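# Press the bell button once without disturbing the bell

## Task

Push the bell's button fully down briefly, then let it spring back up. The bell must remain standing and where it was. A press counts only if that holds, and a toppled or shifted bell means failure.

## Robot and tools

Robot: two FANUC CRX-5iA arms, left_arm and right_arm, each with a two-finger parallel gripper. The left base stands near (-0.023, +0.331, +0.020) m in the scene frame and the right base near (+0.039, -0.302, +0.020) m, both turned only slightly about z. A camera stand is fixed behind the arms. An irregular block on each wrist sticks out up to 12 cm toward the gripper's -y side and rotates with the hand, so leave clearance for it.

Frames: the scene frame has its origin at table height midway between the nominal bases, +z up, +x out over the table, and left_arm on +y. Arm names do not match image sides. Hand positions, targets and offsets for each arm use that arm's own base axes, and the hand rotates about its Hand target point. The gripper's fingers point along its +z and close along its x. end_effector_position is the point midway between the pads, and the fingertips extend 17.5 mm past it. Reported poses can be off by a few centimetres.

execute_actions(actions, cameras): actions is a list of actions. Each action is a list of 1 to 15 rows, each row one 1/30 s step, and the last row is held until step 15. A row always has 18 numbers in [-1, 1], both arms together: left dx, dy, dz, rx, ry, rz, left gripper position, force_limit, speed, then the same nine for the right arm. dx to rz are offsets, not poses, counted from that arm's Hand target at the start of the action (each row measured from that same start, not from the row before). The scale is 1.0 = 0.6 m for dx, dy, dz and 1.0 = 180 degrees for rx, ry, rz, which together form one rotation vector. Repeating an offset in a new action moves the hand further. To leave an arm alone, give zeros for its six pose numbers and repeat its last gripper numbers, since a 0 there is a real command. Gripper position: +1 fully open (50 mm), about -0.65 pads touching, -1 to grip. force_limit: -1 is about 20 N, 0 about 102 N, +1 about 185 N. speed: -1 is 20 mm/s, 0 is 85, +1 is 150. Both start at +1. Images come back only with an empty actions list or when cameras names them.

move(target, speed, blend, stop_force, zero, blocking, cameras): drives each gripper along a straight line. target is one 18-number row or a list of up to 15 rows, laid out as above, with every row an offset from the Hand targets at the start of the move (not chained). speed is top path speed in m/s, 0.002 to 1, default 0.25 (turning up to twice that in rad/s); one value or one per target. blend, in m, rounds corners between listed targets; 0 stops at each. stop_force, in N from 12 to 80, ends an arm's path when it feels that much push against its direction of travel; it is computed from joint torques, unreliable near singular poses or while the hand rotates, and refused with blocking=false. zero (only with stop_force, default true) re-zeroes the force reading before the move. blocking=false returns after about 0.5 s while the move continues. Paths do not avoid obstacles and overshoot more when fast. The result adds a move: line such as done, off_target, moving, held or fault, plus limits (paced = pose clipped, held = steps withheld).

wait(seconds, cameras): lets time pass, 0 to 3600 s, sending nothing new; returns early if a running move ends. stop(cameras): brakes a running move. zoom_image(camera, region): closer view of cam_high, cam_left_wrist or cam_right_wrist, region [x0, y0, x1, y1] in pixels of the 896x504 image, at most 504 by 504. read_manual(section): licence texts only. finished_scene(scene): ends the current scene given its number; it cannot be undone and should come only once the bell is rung and left standing.

Results: end_effector_position (m) and end_effector_quat_wxyz per arm in its base frame; Hand target, the last commanded pose after clipping, which the next offsets start from (the gripper may rest short of it; send the remaining gap as an offset); Tool commands; object_status (0 moving, 1 stopped while opening, 2 stopped while closing = holding, 3 at requested position or pads met); position_measured in counts, opening about (250 - counts) x 0.202 mm; Flange force along the gripper axes, noisy, including held weight, or no reading; joint velocities, possibly shown as within noise. Camera calibration for each shown camera is updated with the result.

Control notes: orientation commands are clipped to 32 degrees from the current hand orientation each step. Joint speeds are capped and all joints of an arm are slowed together. A clearance check holds back commands that bring the arms close together.

Avoid: any arm stop. 150 N of outside force or contact torque at a joint limit (waist 110, shoulder 111, elbow 100, forearm roll 23.3, wrist pitch 22.7, wrist roll 23.4 N m) halts the arm for 10 s. Hot motors from long holds, stretched reach or pushing into unreachable poses can trigger a 30 to 60 s brake. The arms are stiff, so a target just past a hard surface can fault. Do not knock, slide or tip the bell, hit fixed objects, let anything drop or leave the table, or let the arms hit each other. For the press: locate the button with the cameras, come down above it slowly with fingertips pointing down, press with a modest stop_force, then lift off right away (leaving stop_force out for the retreat), sending press and lift in one reply as two calls.

Each tool is called after "Request:" as name([rows], argument=value, ...), one row to a line, values as JSON.

## Session

Request:
execute_actions(actions=[])

Scene clock: 0.00 s.
left_arm: end_effector_position=(+0.5034, +0.1021, +0.3557) position_measured=3 object_status=3 end_effector_quat_wxyz=(-0.096, +0.736, +0.666, -0.076) | right_arm: end_effector_position=(+0.7012, +0.1567, +0.1735) position_measured=3 object_status=3 end_effector_quat_wxyz=(+0.029, +0.911, +0.411, +0.002)
Joint positions: left_arm=[0.374 0.379 0.644 -0.142 -2.043 -0.526] | right_arm=[0.428 0.725 0.698 0.058 -1.54 -1.152]
Joint velocities: within noise
Flange force (N): no reading
Hand target: left_arm +0.5034, +0.1021, +0.3557; -0.096, +0.736, +0.666, -0.076 | right_arm +0.7012, +0.1567, +0.1735; +0.029, +0.911, +0.411, +0.002
Tool commands: left_gripper/position=+1.0 left_gripper/force_limit=+1.0 left_gripper/speed=+1.0 right_gripper/position=+1.0 right_gripper/force_limit=+1.0 right_gripper/speed=+1.0

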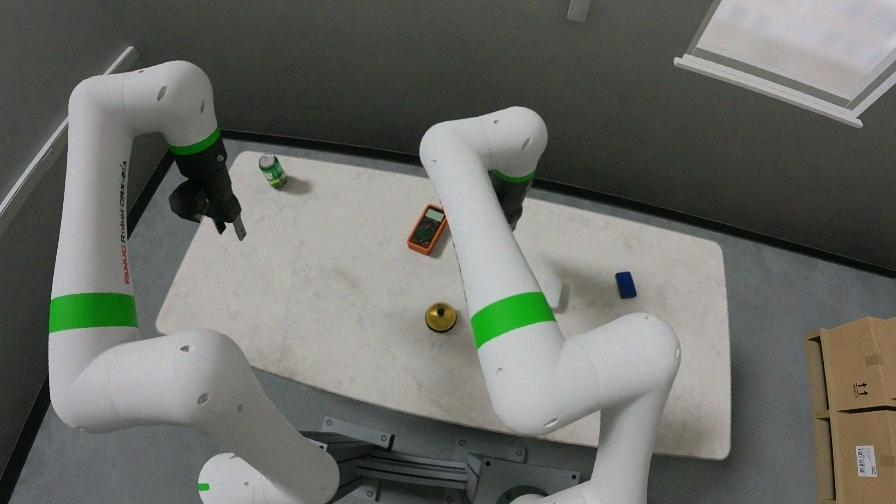

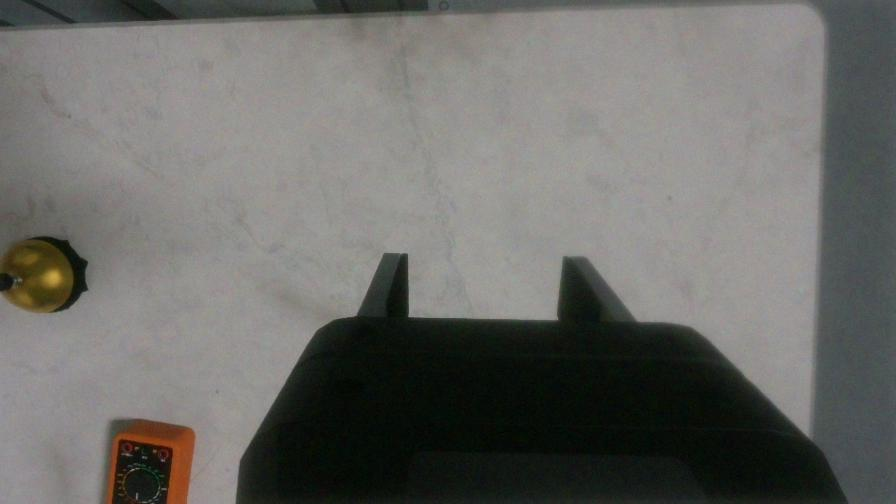

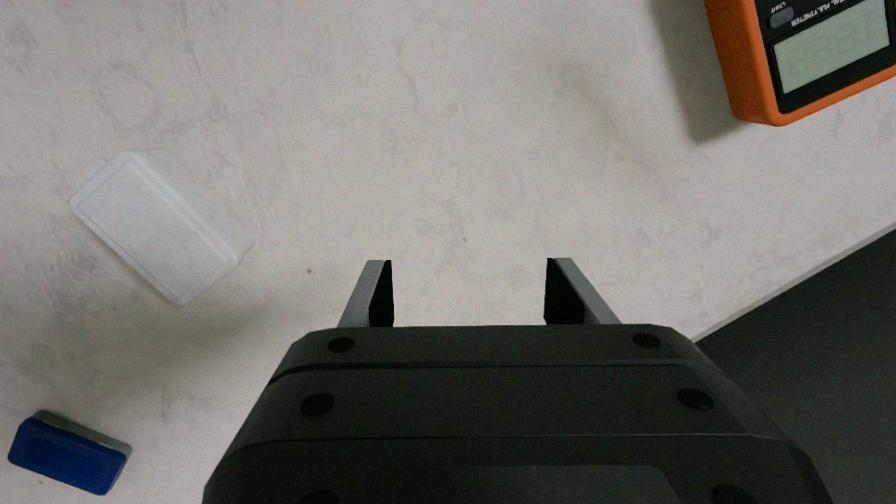

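Request:
move(target=[0,0,0,0,0,0,1,1,1,-0.393,0.198,0.1,0.016,0.0086,0,-1,0,0], speed=0.35, cameras=["all"])

Scene clock: 20.90 s.
left_arm: end_effector_position=(+0.5034, +0.1021, +0.3557) position_measured=3 object_status=3 end_effector_quat_wxyz=(-0.096, +0.736, +0.666, -0.076) | right_arm: end_effector_position=(+0.4653, +0.2754, +0.2335) position_measured=253 object_status=3 end_effector_quat_wxyz=(+0.001, +0.912, +0.411, -0.001)
Joint positions: left_arm=[0.374 0.379 0.644 -0.142 -2.043 -0.526] | right_arm=[0.778 0.238 0.155 0.001 -1.489 -1.501]
Flange force (N): left_arm=[-6.1 -19.2 22.6] | right_arm=[1.0 0.2 -2.2]
Hand target: left_arm +0.5034, +0.1021, +0.3557; -0.096, +0.736, +0.666, -0.076 | right_arm +0.4654, +0.2755, +0.2335; +0.001, +0.912, +0.411, +0.000
Off the commanded pose: left_arm 0.000 m, 0 deg | right_arm 0.000 m, 0 deg.
move: done
cam_right_wrist: T_world_to_cam=[[0.67169, 0.74078, 0.00864, -0.51346], [0.69498, -0.63411, 0.33898, -0.21246], [0.25659, -0.22169, -0.94075, 0.29404]] pos_world=[0.4171, 0.31082, 0.35308]

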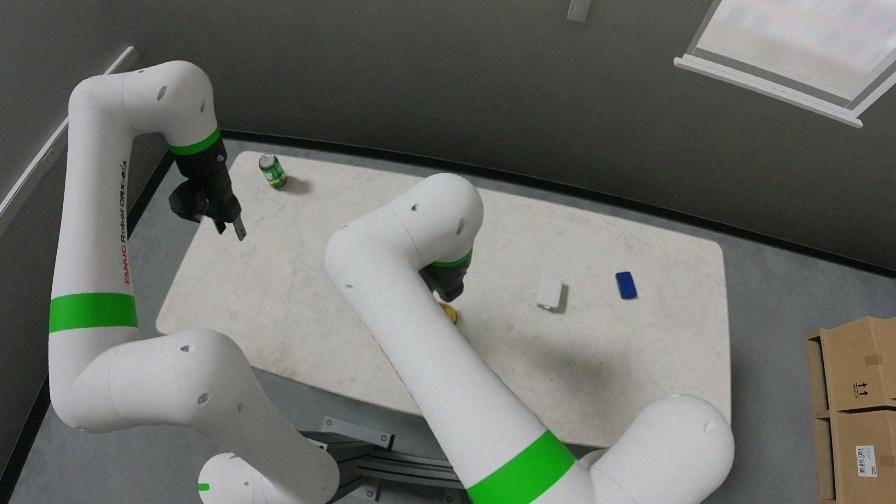

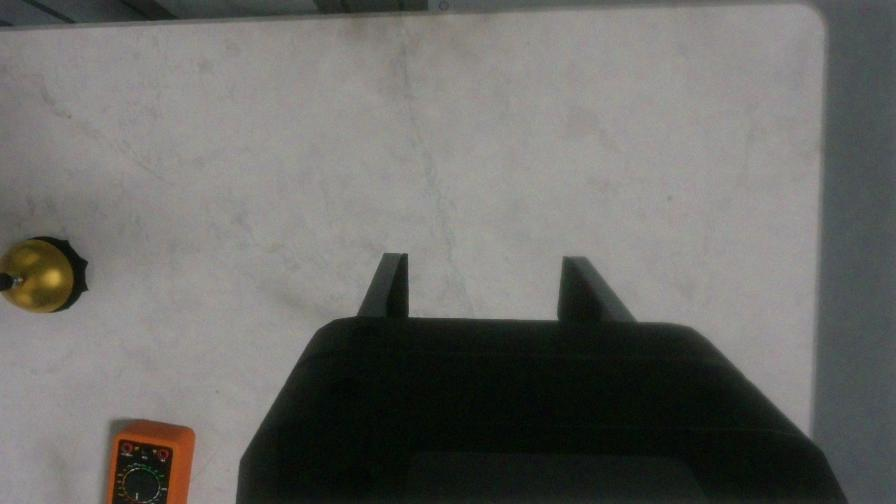

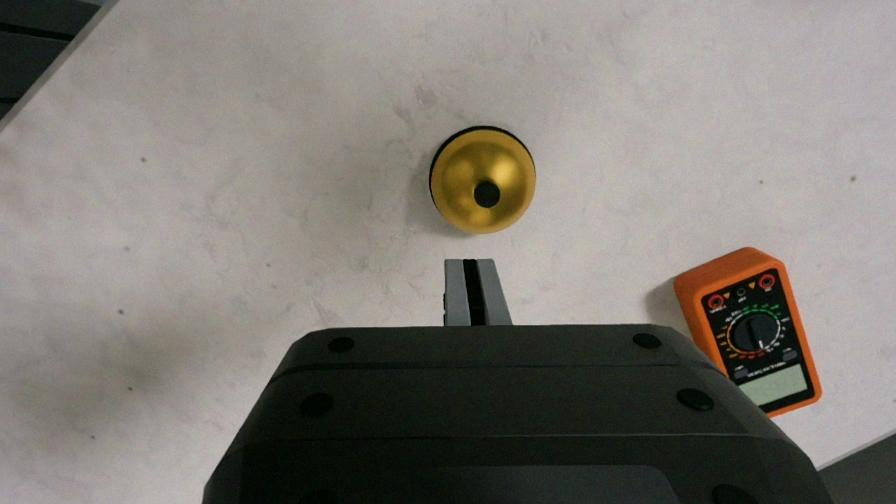

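Request:
move(target=[0,0,0,0,0,0,1,1,1,0.026,0.0193,-0.214,0,0,0,-1,0,0], speed=0.2, cameras=["cam_right_wrist","cam_high"])

Request:
zoom_image(camera="cam_right_wrist", region=[350, 130, 600, 330])

Scene clock: 38.00 s.
left_arm: end_effector_position=(+0.5034, +0.1021, +0.3557) position_measured=3 object_status=3 end_effector_quat_wxyz=(-0.096, +0.736, +0.666, -0.076) | right_arm: end_effector_position=(+0.4809, +0.2871, +0.1052) position_measured=253 object_status=3 end_effector_quat_wxyz=(+0.001, +0.912, +0.411, +0.000)
Joint positions: left_arm=[0.374 0.379 0.644 -0.142 -2.043 -0.526] | right_arm=[0.773 0.354 -0.003 0.001 -1.215 -1.497]
Flange force (N): left_arm=[-6.2 -19.4 22.7] | right_arm=[0.2 -0.3 -2.9]
Hand target: left_arm +0.5034, +0.1021, +0.3557; -0.096, +0.736, +0.666, -0.076 | right_arm +0.4810, +0.2870, +0.1051; +0.001, +0.912, +0.411, +0.000
Off the commanded pose: left_arm 0.000 m, 0 deg | right_arm 0.000 m, 0 deg.
move: done
cam_right_wrist: T_world_to_cam=[[0.67175, 0.74072, 0.00905, -0.5316], [0.69484, -0.63428, 0.33893, -0.17227], [0.25679, -0.22139, -0.94077, 0.17176]] pos_world=[0.4327, 0.32252, 0.22478]
Images, in order (width x height): cam_high 896x504, cam_right_wrist 896x504.

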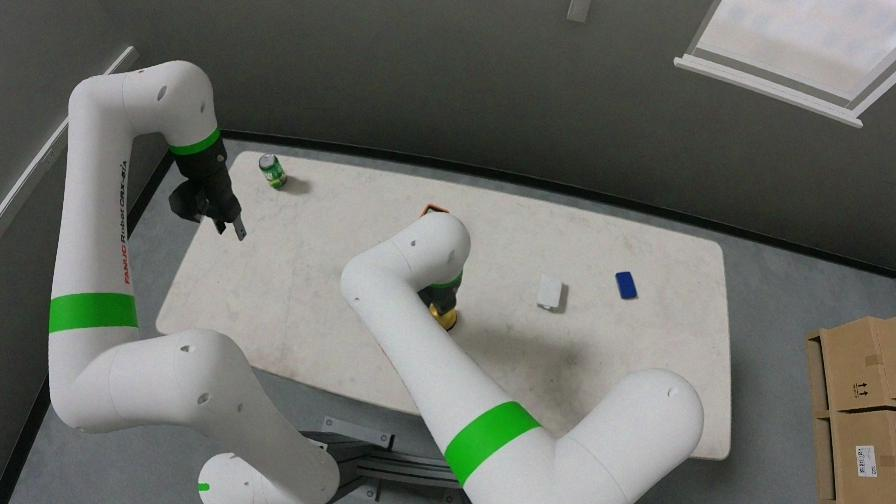

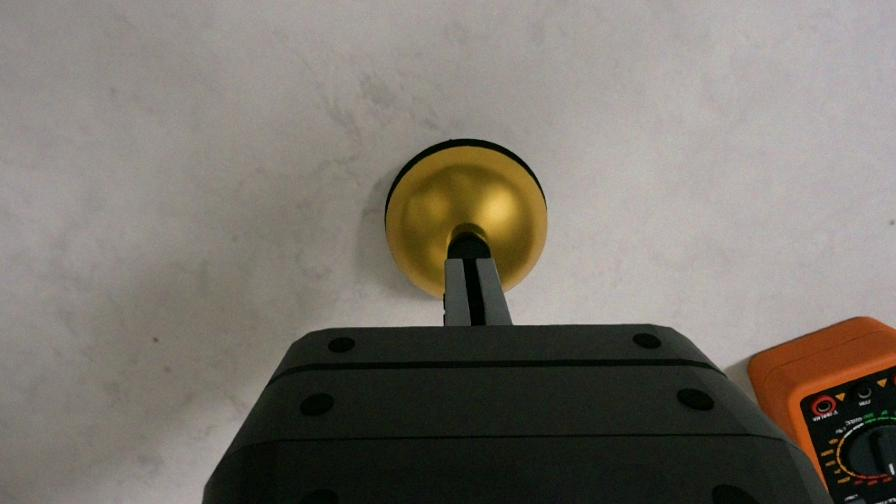

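Scaled by 2.016 from the camera's image (finer frame: 1280x720).

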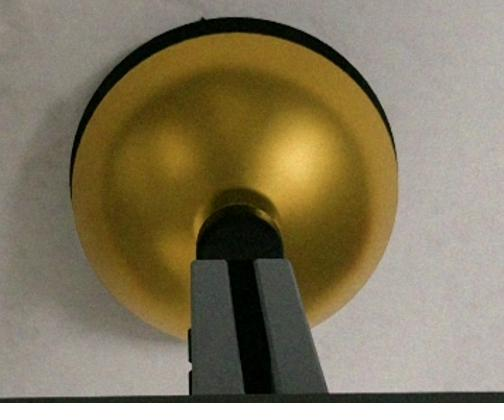

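Request:
move(target=[0,0,0,0,0,0,1,1,1,0.0016,0.0016,-0.04,0,0,0,-1,0,0], speed=0.1)

Request:
move(target=[0,0,0,0,0,0,1,1,1,0,0,-0.065,0,0,0,-1,0,0], speed=0.015, stop_force=25, cameras=["cam_right_wrist"])

Request:
move(target=[0,0,0,0,0,0,1,1,1,0,0,0.08,0,0,0,-1,0,0], speed=0.1, cameras=["cam_right_wrist"])

Scene clock: 58.27 s.
left_arm: end_effector_position=(+0.5034, +0.1021, +0.3557) position_measured=3 object_status=3 end_effector_quat_wxyz=(-0.096, +0.736, +0.666, -0.076) | right_arm: end_effector_position=(+0.4819, +0.2880, +0.0812) position_measured=253 object_status=3 end_effector_quat_wxyz=(+0.001, +0.912, +0.411, +0.000)
Joint positions: left_arm=[0.374 0.379 0.644 -0.142 -2.043 -0.526] | right_arm=[0.773 0.379 -0.029 0.001 -1.164 -1.497]
Flange force (N): left_arm=[-6.1 -19.2 21.8] | right_arm=[1.6 0.3 -2.6]
Hand target: left_arm +0.5034, +0.1021, +0.3557; -0.096, +0.736, +0.666, -0.076 | right_arm +0.4819, +0.2880, +0.0811; +0.001, +0.912, +0.411, +0.000
Off the commanded pose: left_arm 0.000 m, 0 deg | right_arm 0.000 m, 0 deg.
move: done

Scene clock: 59.87 s.
left_arm: end_effector_position=(+0.5034, +0.1021, +0.3557) position_measured=3 object_status=3 end_effector_quat_wxyz=(-0.096, +0.736, +0.666, -0.076) | right_arm: end_effector_position=(+0.4819, +0.2880, +0.0661) position_measured=253 object_status=3 end_effector_quat_wxyz=(+0.001, +0.912, +0.411, +0.000)
Joint positions: left_arm=[0.374 0.379 0.644 -0.142 -2.043 -0.526] | right_arm=[0.773 0.394 -0.046 0.001 -1.132 -1.497]
Flange force (N): left_arm=[-5.9 -19.3 22.2] | right_arm=[-8.7 -3.9 -41.9]
Hand target: left_arm +0.5034, +0.1021, +0.3557; -0.096, +0.736, +0.666, -0.076 | right_arm +0.4819, +0.2880, +0.0661; +0.001, +0.912, +0.411, +0.000 (not the last commanded pose)
Off the commanded pose: left_arm 0.000 m, 0 deg | right_arm 0.024 m, 0 deg.
move: contact (right_arm)
cam_right_wrist: T_world_to_cam=[[0.6717, 0.74077, 0.00902, -0.53257], [0.69486, -0.6342, 0.33906, -0.1592], [0.25688, -0.22148, -0.94072, 0.1349]] pos_world=[0.4337, 0.32342, 0.18568]

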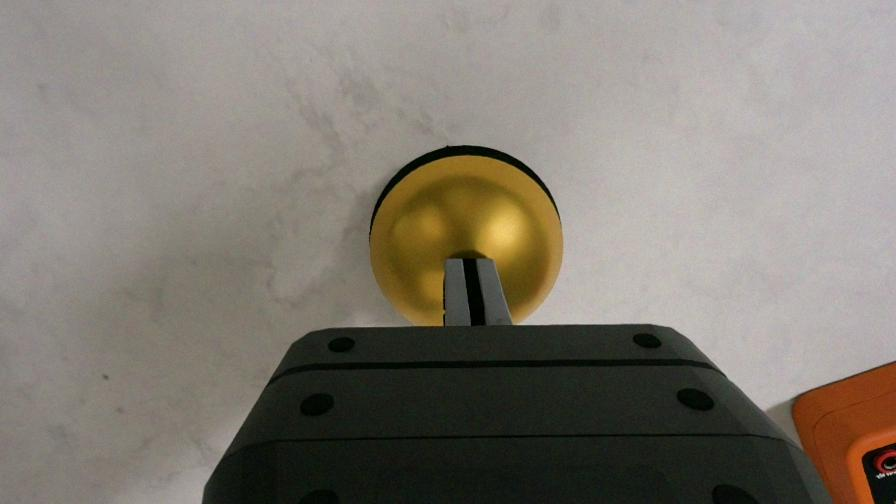

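Scene clock: 60.70 s.
left_arm: end_effector_position=(+0.5034, +0.1021, +0.3557) position_measured=3 object_status=3 end_effector_quat_wxyz=(-0.096, +0.736, +0.666, -0.076) | right_arm: end_effector_position=(+0.4819, +0.2880, +0.1141) position_measured=253 object_status=3 end_effector_quat_wxyz=(+0.001, +0.912, +0.411, +0.000)
Joint positions: left_arm=[0.374 0.379 0.644 -0.142 -2.043 -0.526] | right_arm=[0.773 0.35 0.014 0.001 -1.236 -1.497]
Flange force (N): left_arm=[-6.2 -19.8 22.5] | right_arm=[0.4 -0.2 -2.4]
Hand target: left_arm +0.5034, +0.1021, +0.3557; -0.096, +0.736, +0.666, -0.076 | right_arm +0.4819, +0.2880, +0.1141; +0.001, +0.912, +0.411, +0.000
Off the commanded pose: left_arm 0.000 m, 0 deg | right_arm 0.000 m, 0 deg.
move: done
cam_right_wrist: T_world_to_cam=[[0.67177, 0.7407, 0.00897, -0.533], [0.69479, -0.63424, 0.33912, -0.17545], [0.25688, -0.22158, -0.9407, 0.18008]] pos_world=[0.4337, 0.32342, 0.23368]

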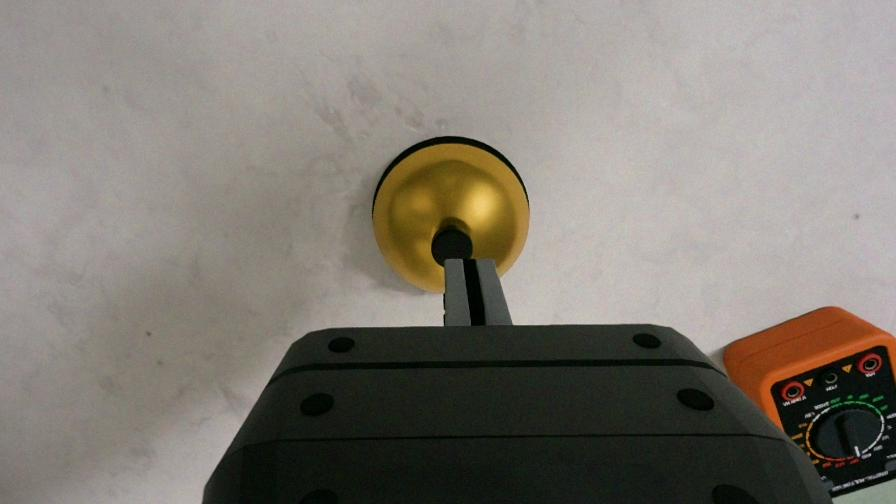

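Request:
move(target=[0,0,0,0,0,0,1,1,1,-0.003,-0.003,-0.045,0,0,0,-1,0,0], speed=0.1, cameras=["cam_right_wrist","cam_left_wrist"])

Scene clock: 85.07 s.
left_arm: end_effector_position=(+0.5034, +0.1021, +0.3557) position_measured=3 object_status=3 end_effector_quat_wxyz=(-0.096, +0.736, +0.666, -0.076) | right_arm: end_effector_position=(+0.4801, +0.2862, +0.0871) position_measured=253 object_status=3 end_effector_quat_wxyz=(+0.001, +0.912, +0.411, +0.000)
Joint positions: left_arm=[0.374 0.379 0.644 -0.142 -2.043 -0.526] | right_arm=[0.773 0.367 -0.029 0.001 -1.175 -1.497]
Flange force (N): left_arm=[-6.2 -20.4 23.3] | right_arm=[0.7 -0.2 -2.6]
Hand target: left_arm +0.5034, +0.1021, +0.3557; -0.096, +0.736, +0.666, -0.076 | right_arm +0.4801, +0.2862, +0.0871; +0.001, +0.912, +0.411, +0.000
Off the commanded pose: left_arm 0.000 m, 0 deg | right_arm 0.000 m, 0 deg.
move: done
cam_right_wrist: T_world_to_cam=[[0.67164, 0.74082, 0.00906, -0.53015], [0.69492, -0.63417, 0.339, -0.16617], [0.25689, -0.22139, -0.94074, 0.15471]] pos_world=[0.4318, 0.32162, 0.20668]
Images, in order (width x height): cam_left_wrist 896x504, cam_right_wrist 896x504.

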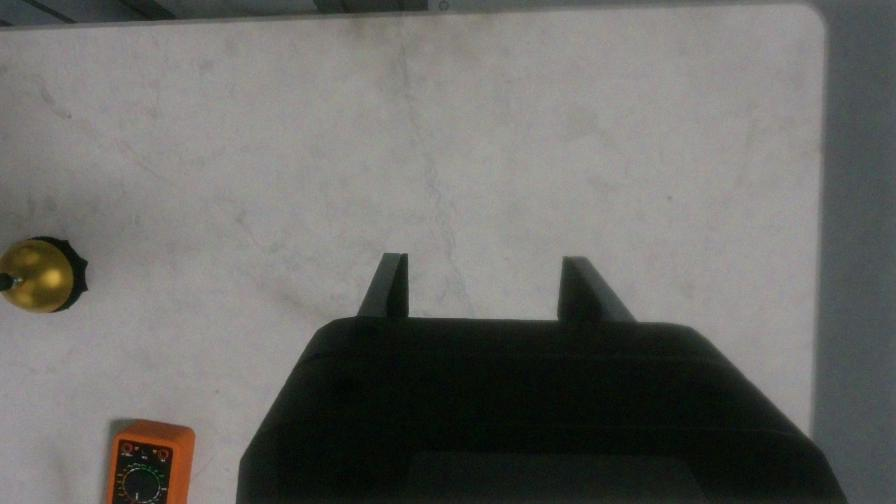

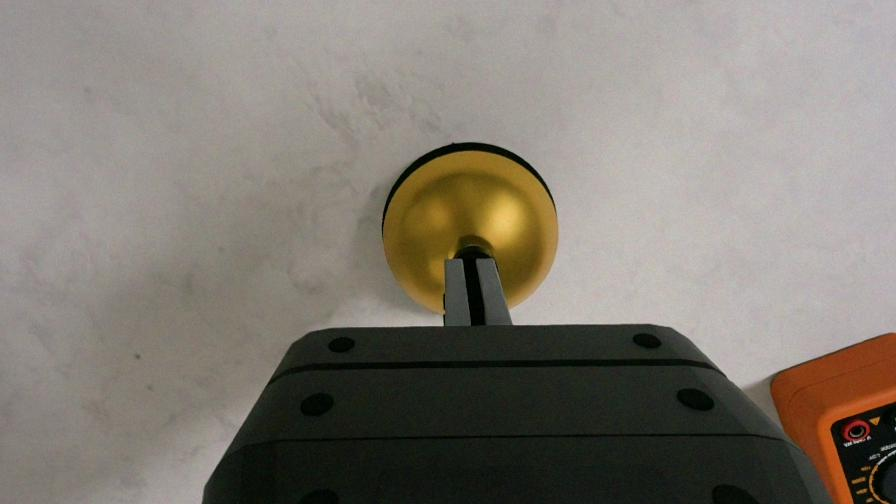

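Request:
move(target=[0,0,0,0,0,0,1,1,1,0,0,-0.07,0,0,0,-1,0,0], speed=0.012, stop_force=40)

Request:
move(target=[0,0,0,0,0,0,1,1,1,0,0,0.08,0,0,0,-1,0,0], speed=0.1, cameras=["cam_left_wrist"])

Scene clock: 91.13 s.
left_arm: end_effector_position=(+0.5034, +0.1021, +0.3557) position_measured=3 object_status=3 end_effector_quat_wxyz=(-0.096, +0.736, +0.666, -0.076) | right_arm: end_effector_position=(+0.4803, +0.2861, +0.0657) position_measured=253 object_status=3 end_effector_quat_wxyz=(+0.001, +0.911, +0.411, +0.000)
Joint positions: left_arm=[0.374 0.379 0.644 -0.142 -2.043 -0.526] | right_arm=[0.773 0.389 -0.055 0.002 -1.128 -1.497]
Flange force (N): left_arm=[-6.3 -19.5 23.0] | right_arm=[-9.7 -5.3 -52.2]
Hand target: left_arm +0.5034, +0.1021, +0.3557; -0.096, +0.736, +0.666, -0.076 | right_arm +0.4802, +0.2862, +0.0657; +0.001, +0.912, +0.411, +0.000 (not the last commanded pose)
Off the commanded pose: left_arm 0.000 m, 0 deg | right_arm 0.021 m, 0 deg.
move: contact (right_arm)

Scene clock: 91.97 s.
left_arm: end_effector_position=(+0.5034, +0.1021, +0.3557) position_measured=3 object_status=3 end_effector_quat_wxyz=(-0.096, +0.736, +0.666, -0.076) | right_arm: end_effector_position=(+0.4803, +0.2861, +0.1137) position_measured=253 object_status=3 end_effector_quat_wxyz=(+0.001, +0.912, +0.411, +0.000)
Joint positions: left_arm=[0.374 0.379 0.644 -0.142 -2.043 -0.526] | right_arm=[0.773 0.344 0.005 0.002 -1.233 -1.497]
Flange force (N): left_arm=[-6.3 -20.0 22.6] | right_arm=[1.3 0.0 -2.7]
Hand target: left_arm +0.5034, +0.1021, +0.3557; -0.096, +0.736, +0.666, -0.076 | right_arm +0.4802, +0.2862, +0.1137; +0.001, +0.912, +0.411, +0.000
Off the commanded pose: left_arm 0.000 m, 0 deg | right_arm 0.000 m, 0 deg.
move: done

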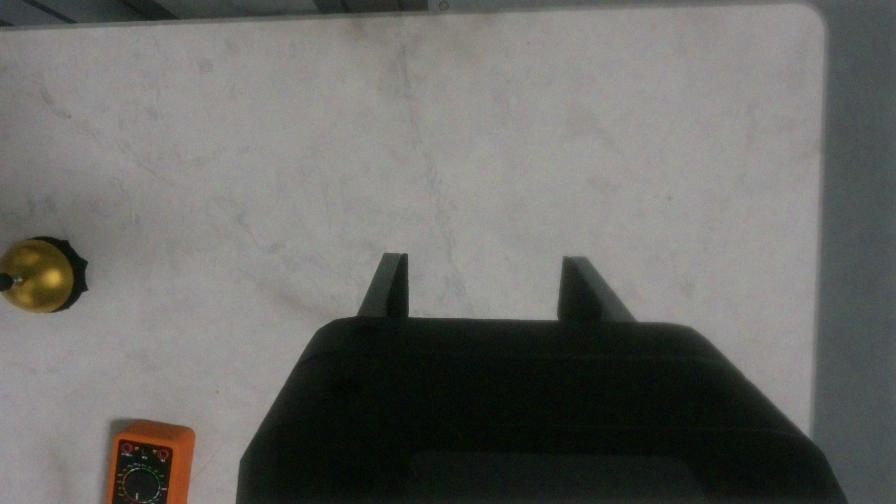

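Same depth at 40 N and 52 N: a hard stop. Done.

Request:
finished_scene(scene=1)

The scene is finished: the task was done.


## Next scene

The same job, from a new start.

Request:
execute_actions(actions=[])

Scene clock: 0.00 s.
left_arm: end_effector_position=(+0.1334, -0.1655, +0.3314) position_measured=3 object_status=3 end_effector_quat_wxyz=(-0.317, +0.928, +0.196, -0.016) | right_arm: end_effector_position=(+0.6124, -0.5551, +0.2725) position_measured=3 object_status=3 end_effector_quat_wxyz=(+0.311, +0.535, +0.744, +0.254)
Joint positions: left_arm=[-0.779 -0.143 -0.048 -0.39 -2.205 -0.52] | right_arm=[-0.831 0.63 0.744 -0.669 -1.18 1.254]
Joint velocities: within noise
Flange force (N): no reading
Hand target: left_arm +0.1334, -0.1655, +0.3314; -0.317, +0.928, +0.196, -0.016 | right_arm +0.6124, -0.5551, +0.2725; +0.311, +0.535, +0.744, +0.254
Tool commands: left_gripper/position=+1.0 left_gripper/force_limit=+1.0 left_gripper/speed=+1.0 right_gripper/position=+1.0 right_gripper/force_limit=+1.0 right_gripper/speed=+1.0
camera_calibration:
cam_left_wrist: T_world_to_cam=[[0.90968, 0.40446, 0.09435, -0.0722], [0.41265, -0.85446, -0.31562, -0.06945], [-0.04704, 0.32605, -0.94418, 0.50343]] pos_world=[0.11802, -0.19428, 0.46022]
cam_right_wrist: T_world_to_cam=[[-0.23409, 0.95649, -0.17412, 0.72689], [0.35446, 0.25073, 0.90083, -0.30789], [0.90529, 0.14916, -0.39774, -0.23058]] pos_world=[0.48804, -0.58368, 0.31221]

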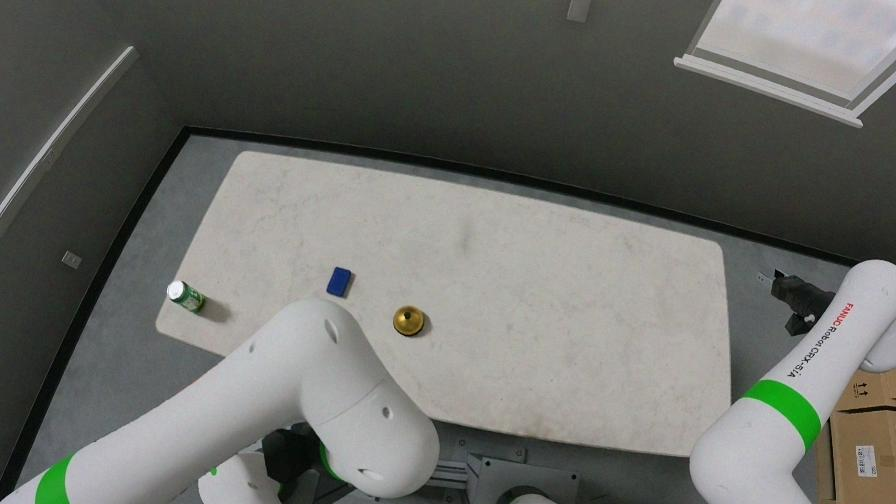

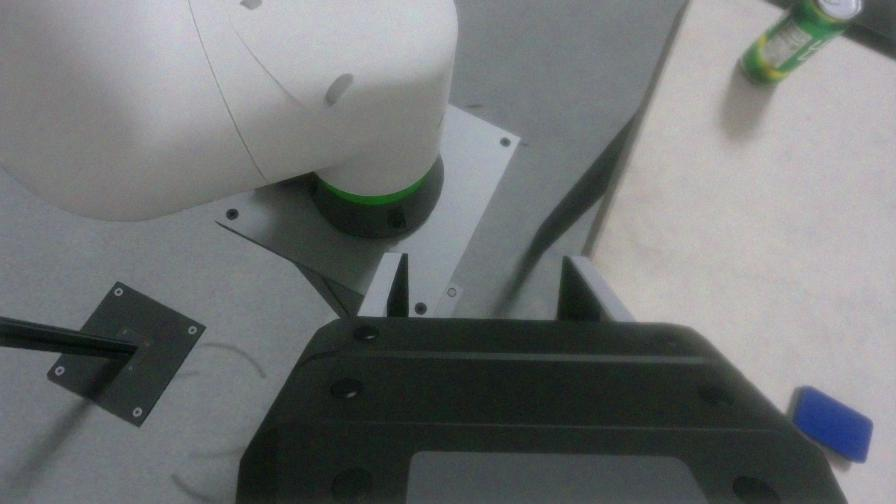

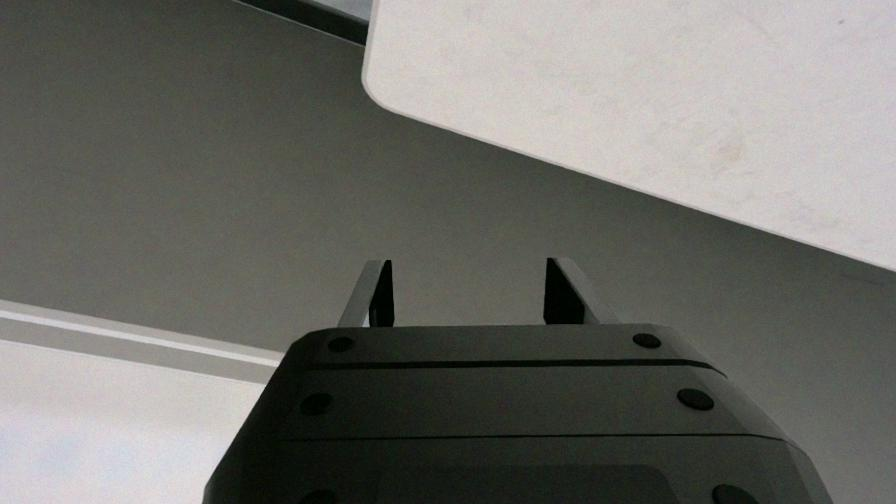

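Request:
move(target=[0.599,-0.161,-0.32,-0.199,-0.0526,0,-1,0,0,0,0,0,0,0,0,1,1,1], speed=0.35, cameras=["all"])

Scene clock: 15.17 s.
left_arm: end_effector_position=(+0.4928, -0.2621, +0.1394) position_measured=253 object_status=3 end_effector_quat_wxyz=(+0.000, +0.978, +0.207, +0.000) | right_arm: end_effector_position=(+0.6124, -0.5551, +0.2725) position_measured=3 object_status=3 end_effector_quat_wxyz=(+0.311, +0.535, +0.744, +0.254)
Joint positions: left_arm=[-0.254 0.323 0.04 0 -1.288 -0.9] | right_arm=[-0.831 0.63 0.744 -0.669 -1.18 1.254]
Flange force (N): left_arm=[-10.9 -15.1 5.4] | right_arm=[0.1 2.1 -2.2]
Hand target: left_arm +0.4928, -0.2621, +0.1394; +0.000, +0.978, +0.207, +0.000 | right_arm +0.6124, -0.5551, +0.2725; +0.311, +0.535, +0.744, +0.254
Off the commanded pose: left_arm 0.000 m, 0 deg | right_arm 0.000 m, 0 deg.
move: done
cam_left_wrist: T_world_to_cam=[[0.90331, 0.42852, -0.02015, -0.31658], [0.4132, -0.85647, 0.3094, -0.44884], [0.11532, -0.28781, -0.95072, 0.13061]] pos_world=[0.45637, -0.21117, 0.25667]
cam_right_wrist: T_world_to_cam=[[-0.23409, 0.95649, -0.17412, 0.72689], [0.35446, 0.25073, 0.90083, -0.30789], [0.90529, 0.14916, -0.39774, -0.23058]] pos_world=[0.48804, -0.58368, 0.31221]

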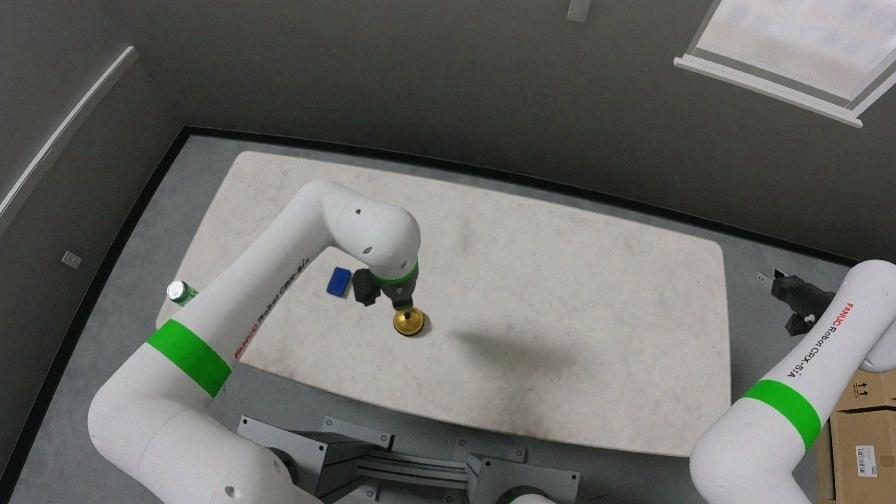

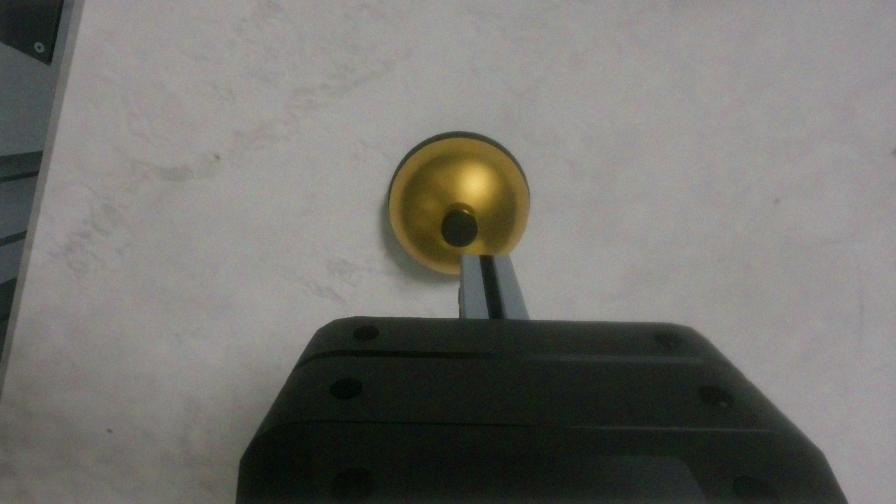

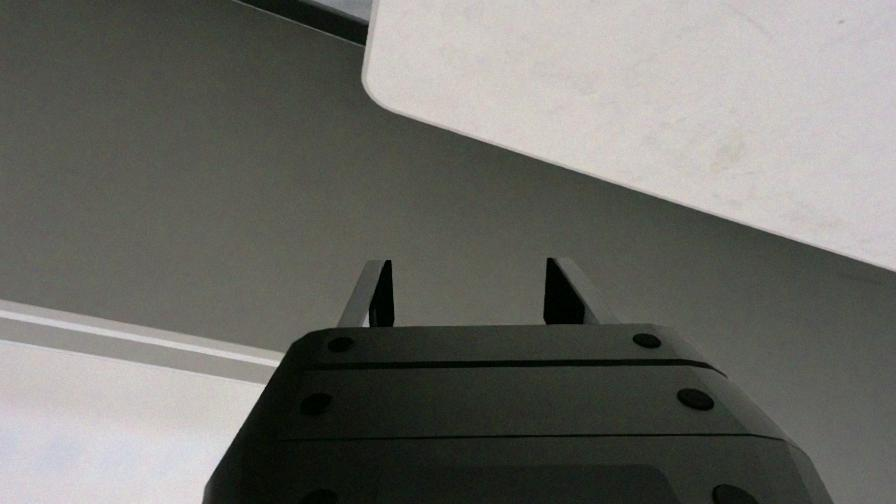

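Request:
move(target=[-0.0122,-0.0057,-0.0657,0,0,0,-1,0,0,0,0,0,0,0,0,1,1,1], speed=0.15, cameras=["cam_left_wrist","cam_high"])

Request:
zoom_image(camera="cam_left_wrist", region=[350, 130, 600, 330])

Scene clock: 26.27 s.
left_arm: end_effector_position=(+0.4855, -0.2655, +0.1000) position_measured=253 object_status=3 end_effector_quat_wxyz=(+0.000, +0.978, +0.207, +0.000) | right_arm: end_effector_position=(+0.6124, -0.5551, +0.2725) position_measured=3 object_status=3 end_effector_quat_wxyz=(+0.311, +0.535, +0.744, +0.254)
Joint positions: left_arm=[-0.263 0.342 -0.031 0 -1.198 -0.89] | right_arm=[-0.831 0.63 0.744 -0.669 -1.18 1.254]
Flange force (N): left_arm=[-10.7 -15.6 4.4] | right_arm=[0.3 1.8 -2.4]
Hand target: left_arm +0.4855, -0.2655, +0.1000; +0.000, +0.978, +0.207, +0.000 | right_arm +0.6124, -0.5551, +0.2725; +0.311, +0.535, +0.744, +0.254
Off the commanded pose: left_arm 0.000 m, 0 deg | right_arm 0.000 m, 0 deg.
move: done
cam_left_wrist: T_world_to_cam=[[0.90333, 0.42849, -0.02014, -0.30934], [0.41317, -0.85649, 0.3094, -0.43654], [0.11532, -0.28781, -0.95072, 0.09302]] pos_world=[0.44907, -0.21457, 0.21727]
Images, in order (width x height): cam_high 896x504, cam_left_wrist 896x504.

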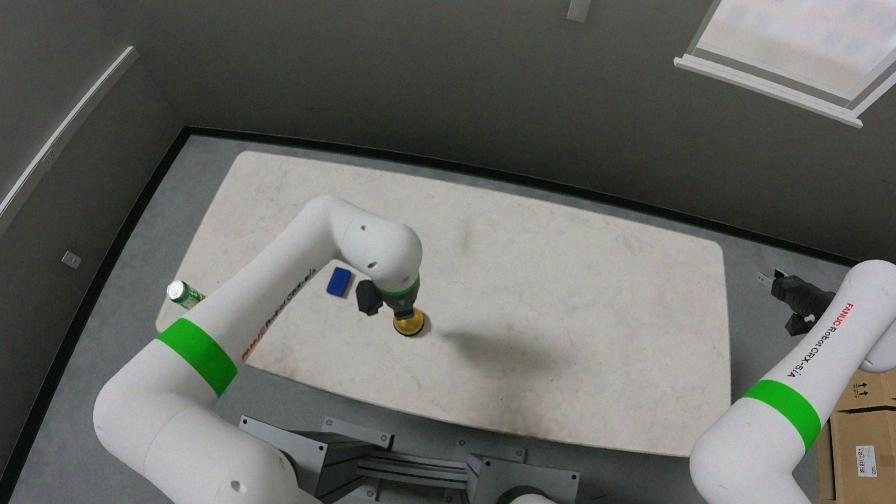

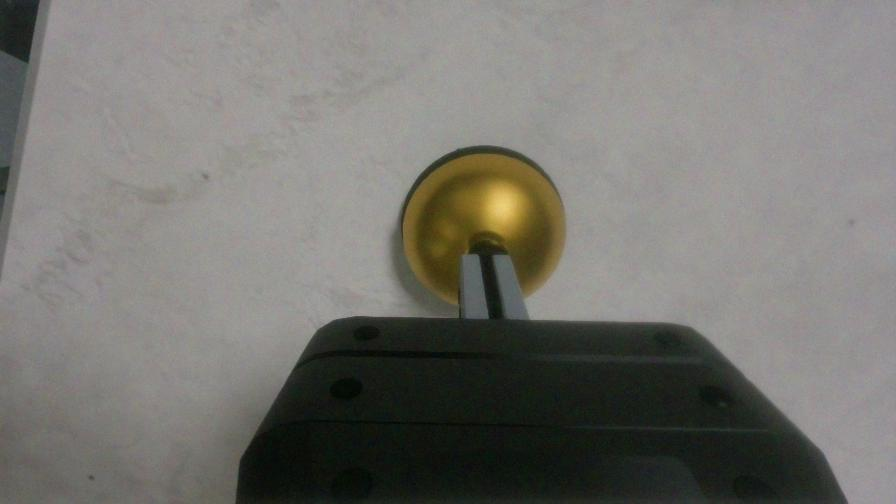

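Scaled by 2.016 from the camera's image (finer frame: 1280x720).

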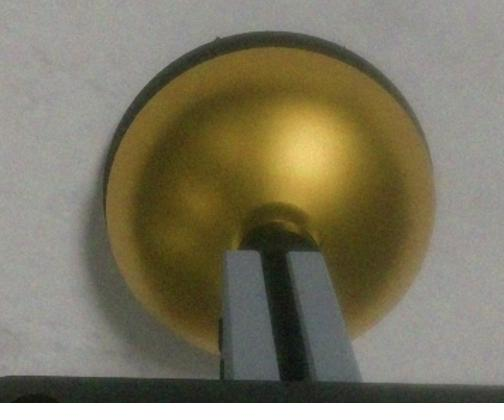

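Request:
move(target=[0.005,-0.0017,-0.025,0,0,0,-1,0,0,0,0,0,0,0,0,1,1,1], speed=0.05, stop_force=20)

Request:
move(target=[0,0,-0.09,0,0,0,-1,0,0,0,0,0,0,0,0,1,1,1], speed=0.015, stop_force=35, cameras=["cam_left_wrist"])

Request:
move(target=[0,0,0.08,0,0,0,-1,0,0,0,0,0,0,0,0,1,1,1], speed=0.1, cameras=["cam_left_wrist","cam_high"])

Scene clock: 38.93 s.
left_arm: end_effector_position=(+0.4885, -0.2665, +0.0850) position_measured=253 object_status=3 end_effector_quat_wxyz=(+0.000, +0.978, +0.207, +0.000) | right_arm: end_effector_position=(+0.6124, -0.5551, +0.2725) position_measured=3 object_status=3 end_effector_quat_wxyz=(+0.311, +0.535, +0.744, +0.254)
Joint positions: left_arm=[-0.264 0.363 -0.04 0 -1.168 -0.89] | right_arm=[-0.831 0.63 0.744 -0.669 -1.18 1.254]
Flange force (N): left_arm=[-11.0 -15.9 3.2] | right_arm=[0.8 1.6 -2.7]
Hand target: left_arm +0.4885, -0.2665, +0.0850; +0.000, +0.978, +0.207, +0.000 | right_arm +0.6124, -0.5551, +0.2725; +0.311, +0.535, +0.744, +0.254
Off the commanded pose: left_arm 0.000 m, 0 deg | right_arm 0.000 m, 0 deg.
move: done

Scene clock: 40.90 s.
left_arm: end_effector_position=(+0.4885, -0.2666, +0.0647) position_measured=253 object_status=3 end_effector_quat_wxyz=(+0.000, +0.978, +0.207, +0.000) | right_arm: end_effector_position=(+0.6124, -0.5551, +0.2725) position_measured=3 object_status=3 end_effector_quat_wxyz=(+0.311, +0.535, +0.744, +0.254)
Joint positions: left_arm=[-0.264 0.384 -0.064 0 -1.124 -0.89] | right_arm=[-0.831 0.63 0.744 -0.669 -1.18 1.254]
Flange force (N): left_arm=[-11.5 -25.7 -42.9] | right_arm=[0.6 2.2 -2.9]
Hand target: left_arm +0.4885, -0.2666, +0.0647; +0.000, +0.978, +0.207, +0.000 (not the last commanded pose) | right_arm +0.6124, -0.5551, +0.2725; +0.311, +0.535, +0.744, +0.254
Off the commanded pose: left_arm 0.034 m, 0 deg | right_arm 0.000 m, 0 deg.
move: contact (left_arm)
cam_left_wrist: T_world_to_cam=[[0.90327, 0.42859, -0.02032, -0.31222], [0.41328, -0.85633, 0.30967, -0.42786], [0.11532, -0.28811, -0.95063, 0.05871]] pos_world=[0.45207, -0.21567, 0.18197]

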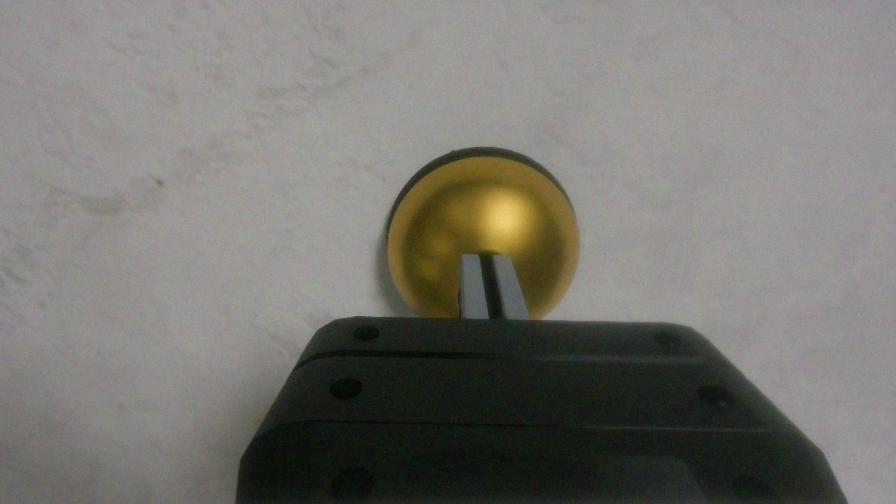

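Scene clock: 41.77 s.
left_arm: end_effector_position=(+0.4885, -0.2666, +0.1126) position_measured=253 object_status=3 end_effector_quat_wxyz=(+0.000, +0.978, +0.207, +0.000) | right_arm: end_effector_position=(+0.6124, -0.5551, +0.2725) position_measured=3 object_status=3 end_effector_quat_wxyz=(+0.311, +0.535, +0.744, +0.254)
Joint positions: left_arm=[-0.264 0.339 -0.004 0 -1.228 -0.89] | right_arm=[-0.831 0.63 0.744 -0.669 -1.18 1.254]
Flange force (N): left_arm=[-10.2 -15.7 4.4] | right_arm=[0.4 1.8 -2.2]
Hand target: left_arm +0.4885, -0.2666, +0.1127; +0.000, +0.978, +0.207, +0.000 | right_arm +0.6124, -0.5551, +0.2725; +0.311, +0.535, +0.744, +0.254
Off the commanded pose: left_arm 0.000 m, 0 deg | right_arm 0.000 m, 0 deg.
move: done
cam_left_wrist: T_world_to_cam=[[0.90328, 0.42857, -0.02027, -0.31126], [0.41326, -0.85637, 0.30959, -0.44268], [0.11533, -0.28802, -0.95065, 0.10427]] pos_world=[0.45207, -0.21567, 0.22987]
Images, in order (width x height): cam_high 896x504, cam_left_wrist 896x504.

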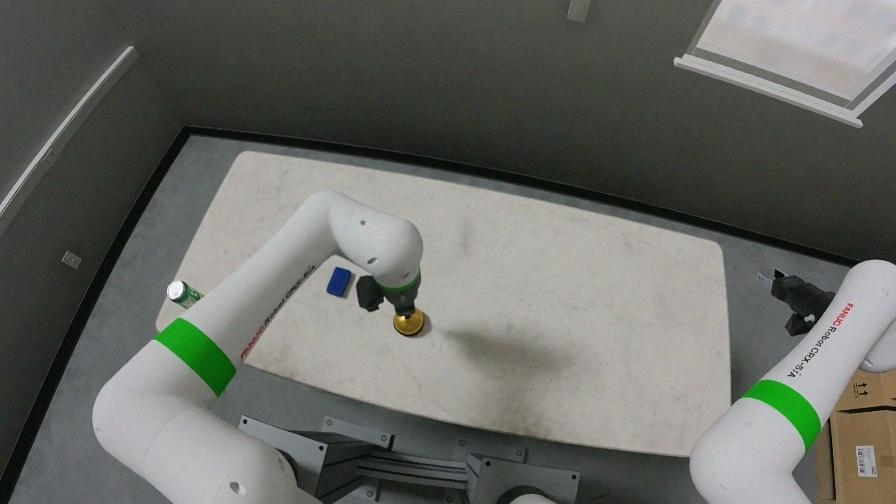

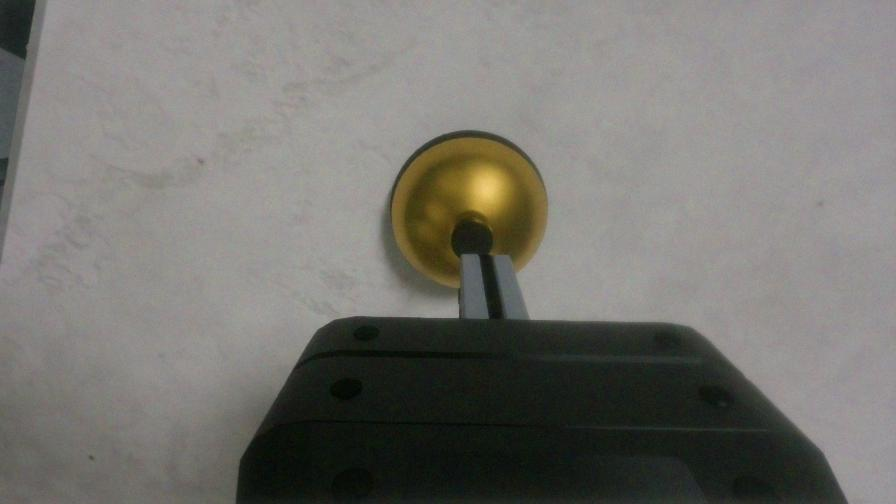

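Request:
finished_scene(scene=2)

The scene is finished: the task was done.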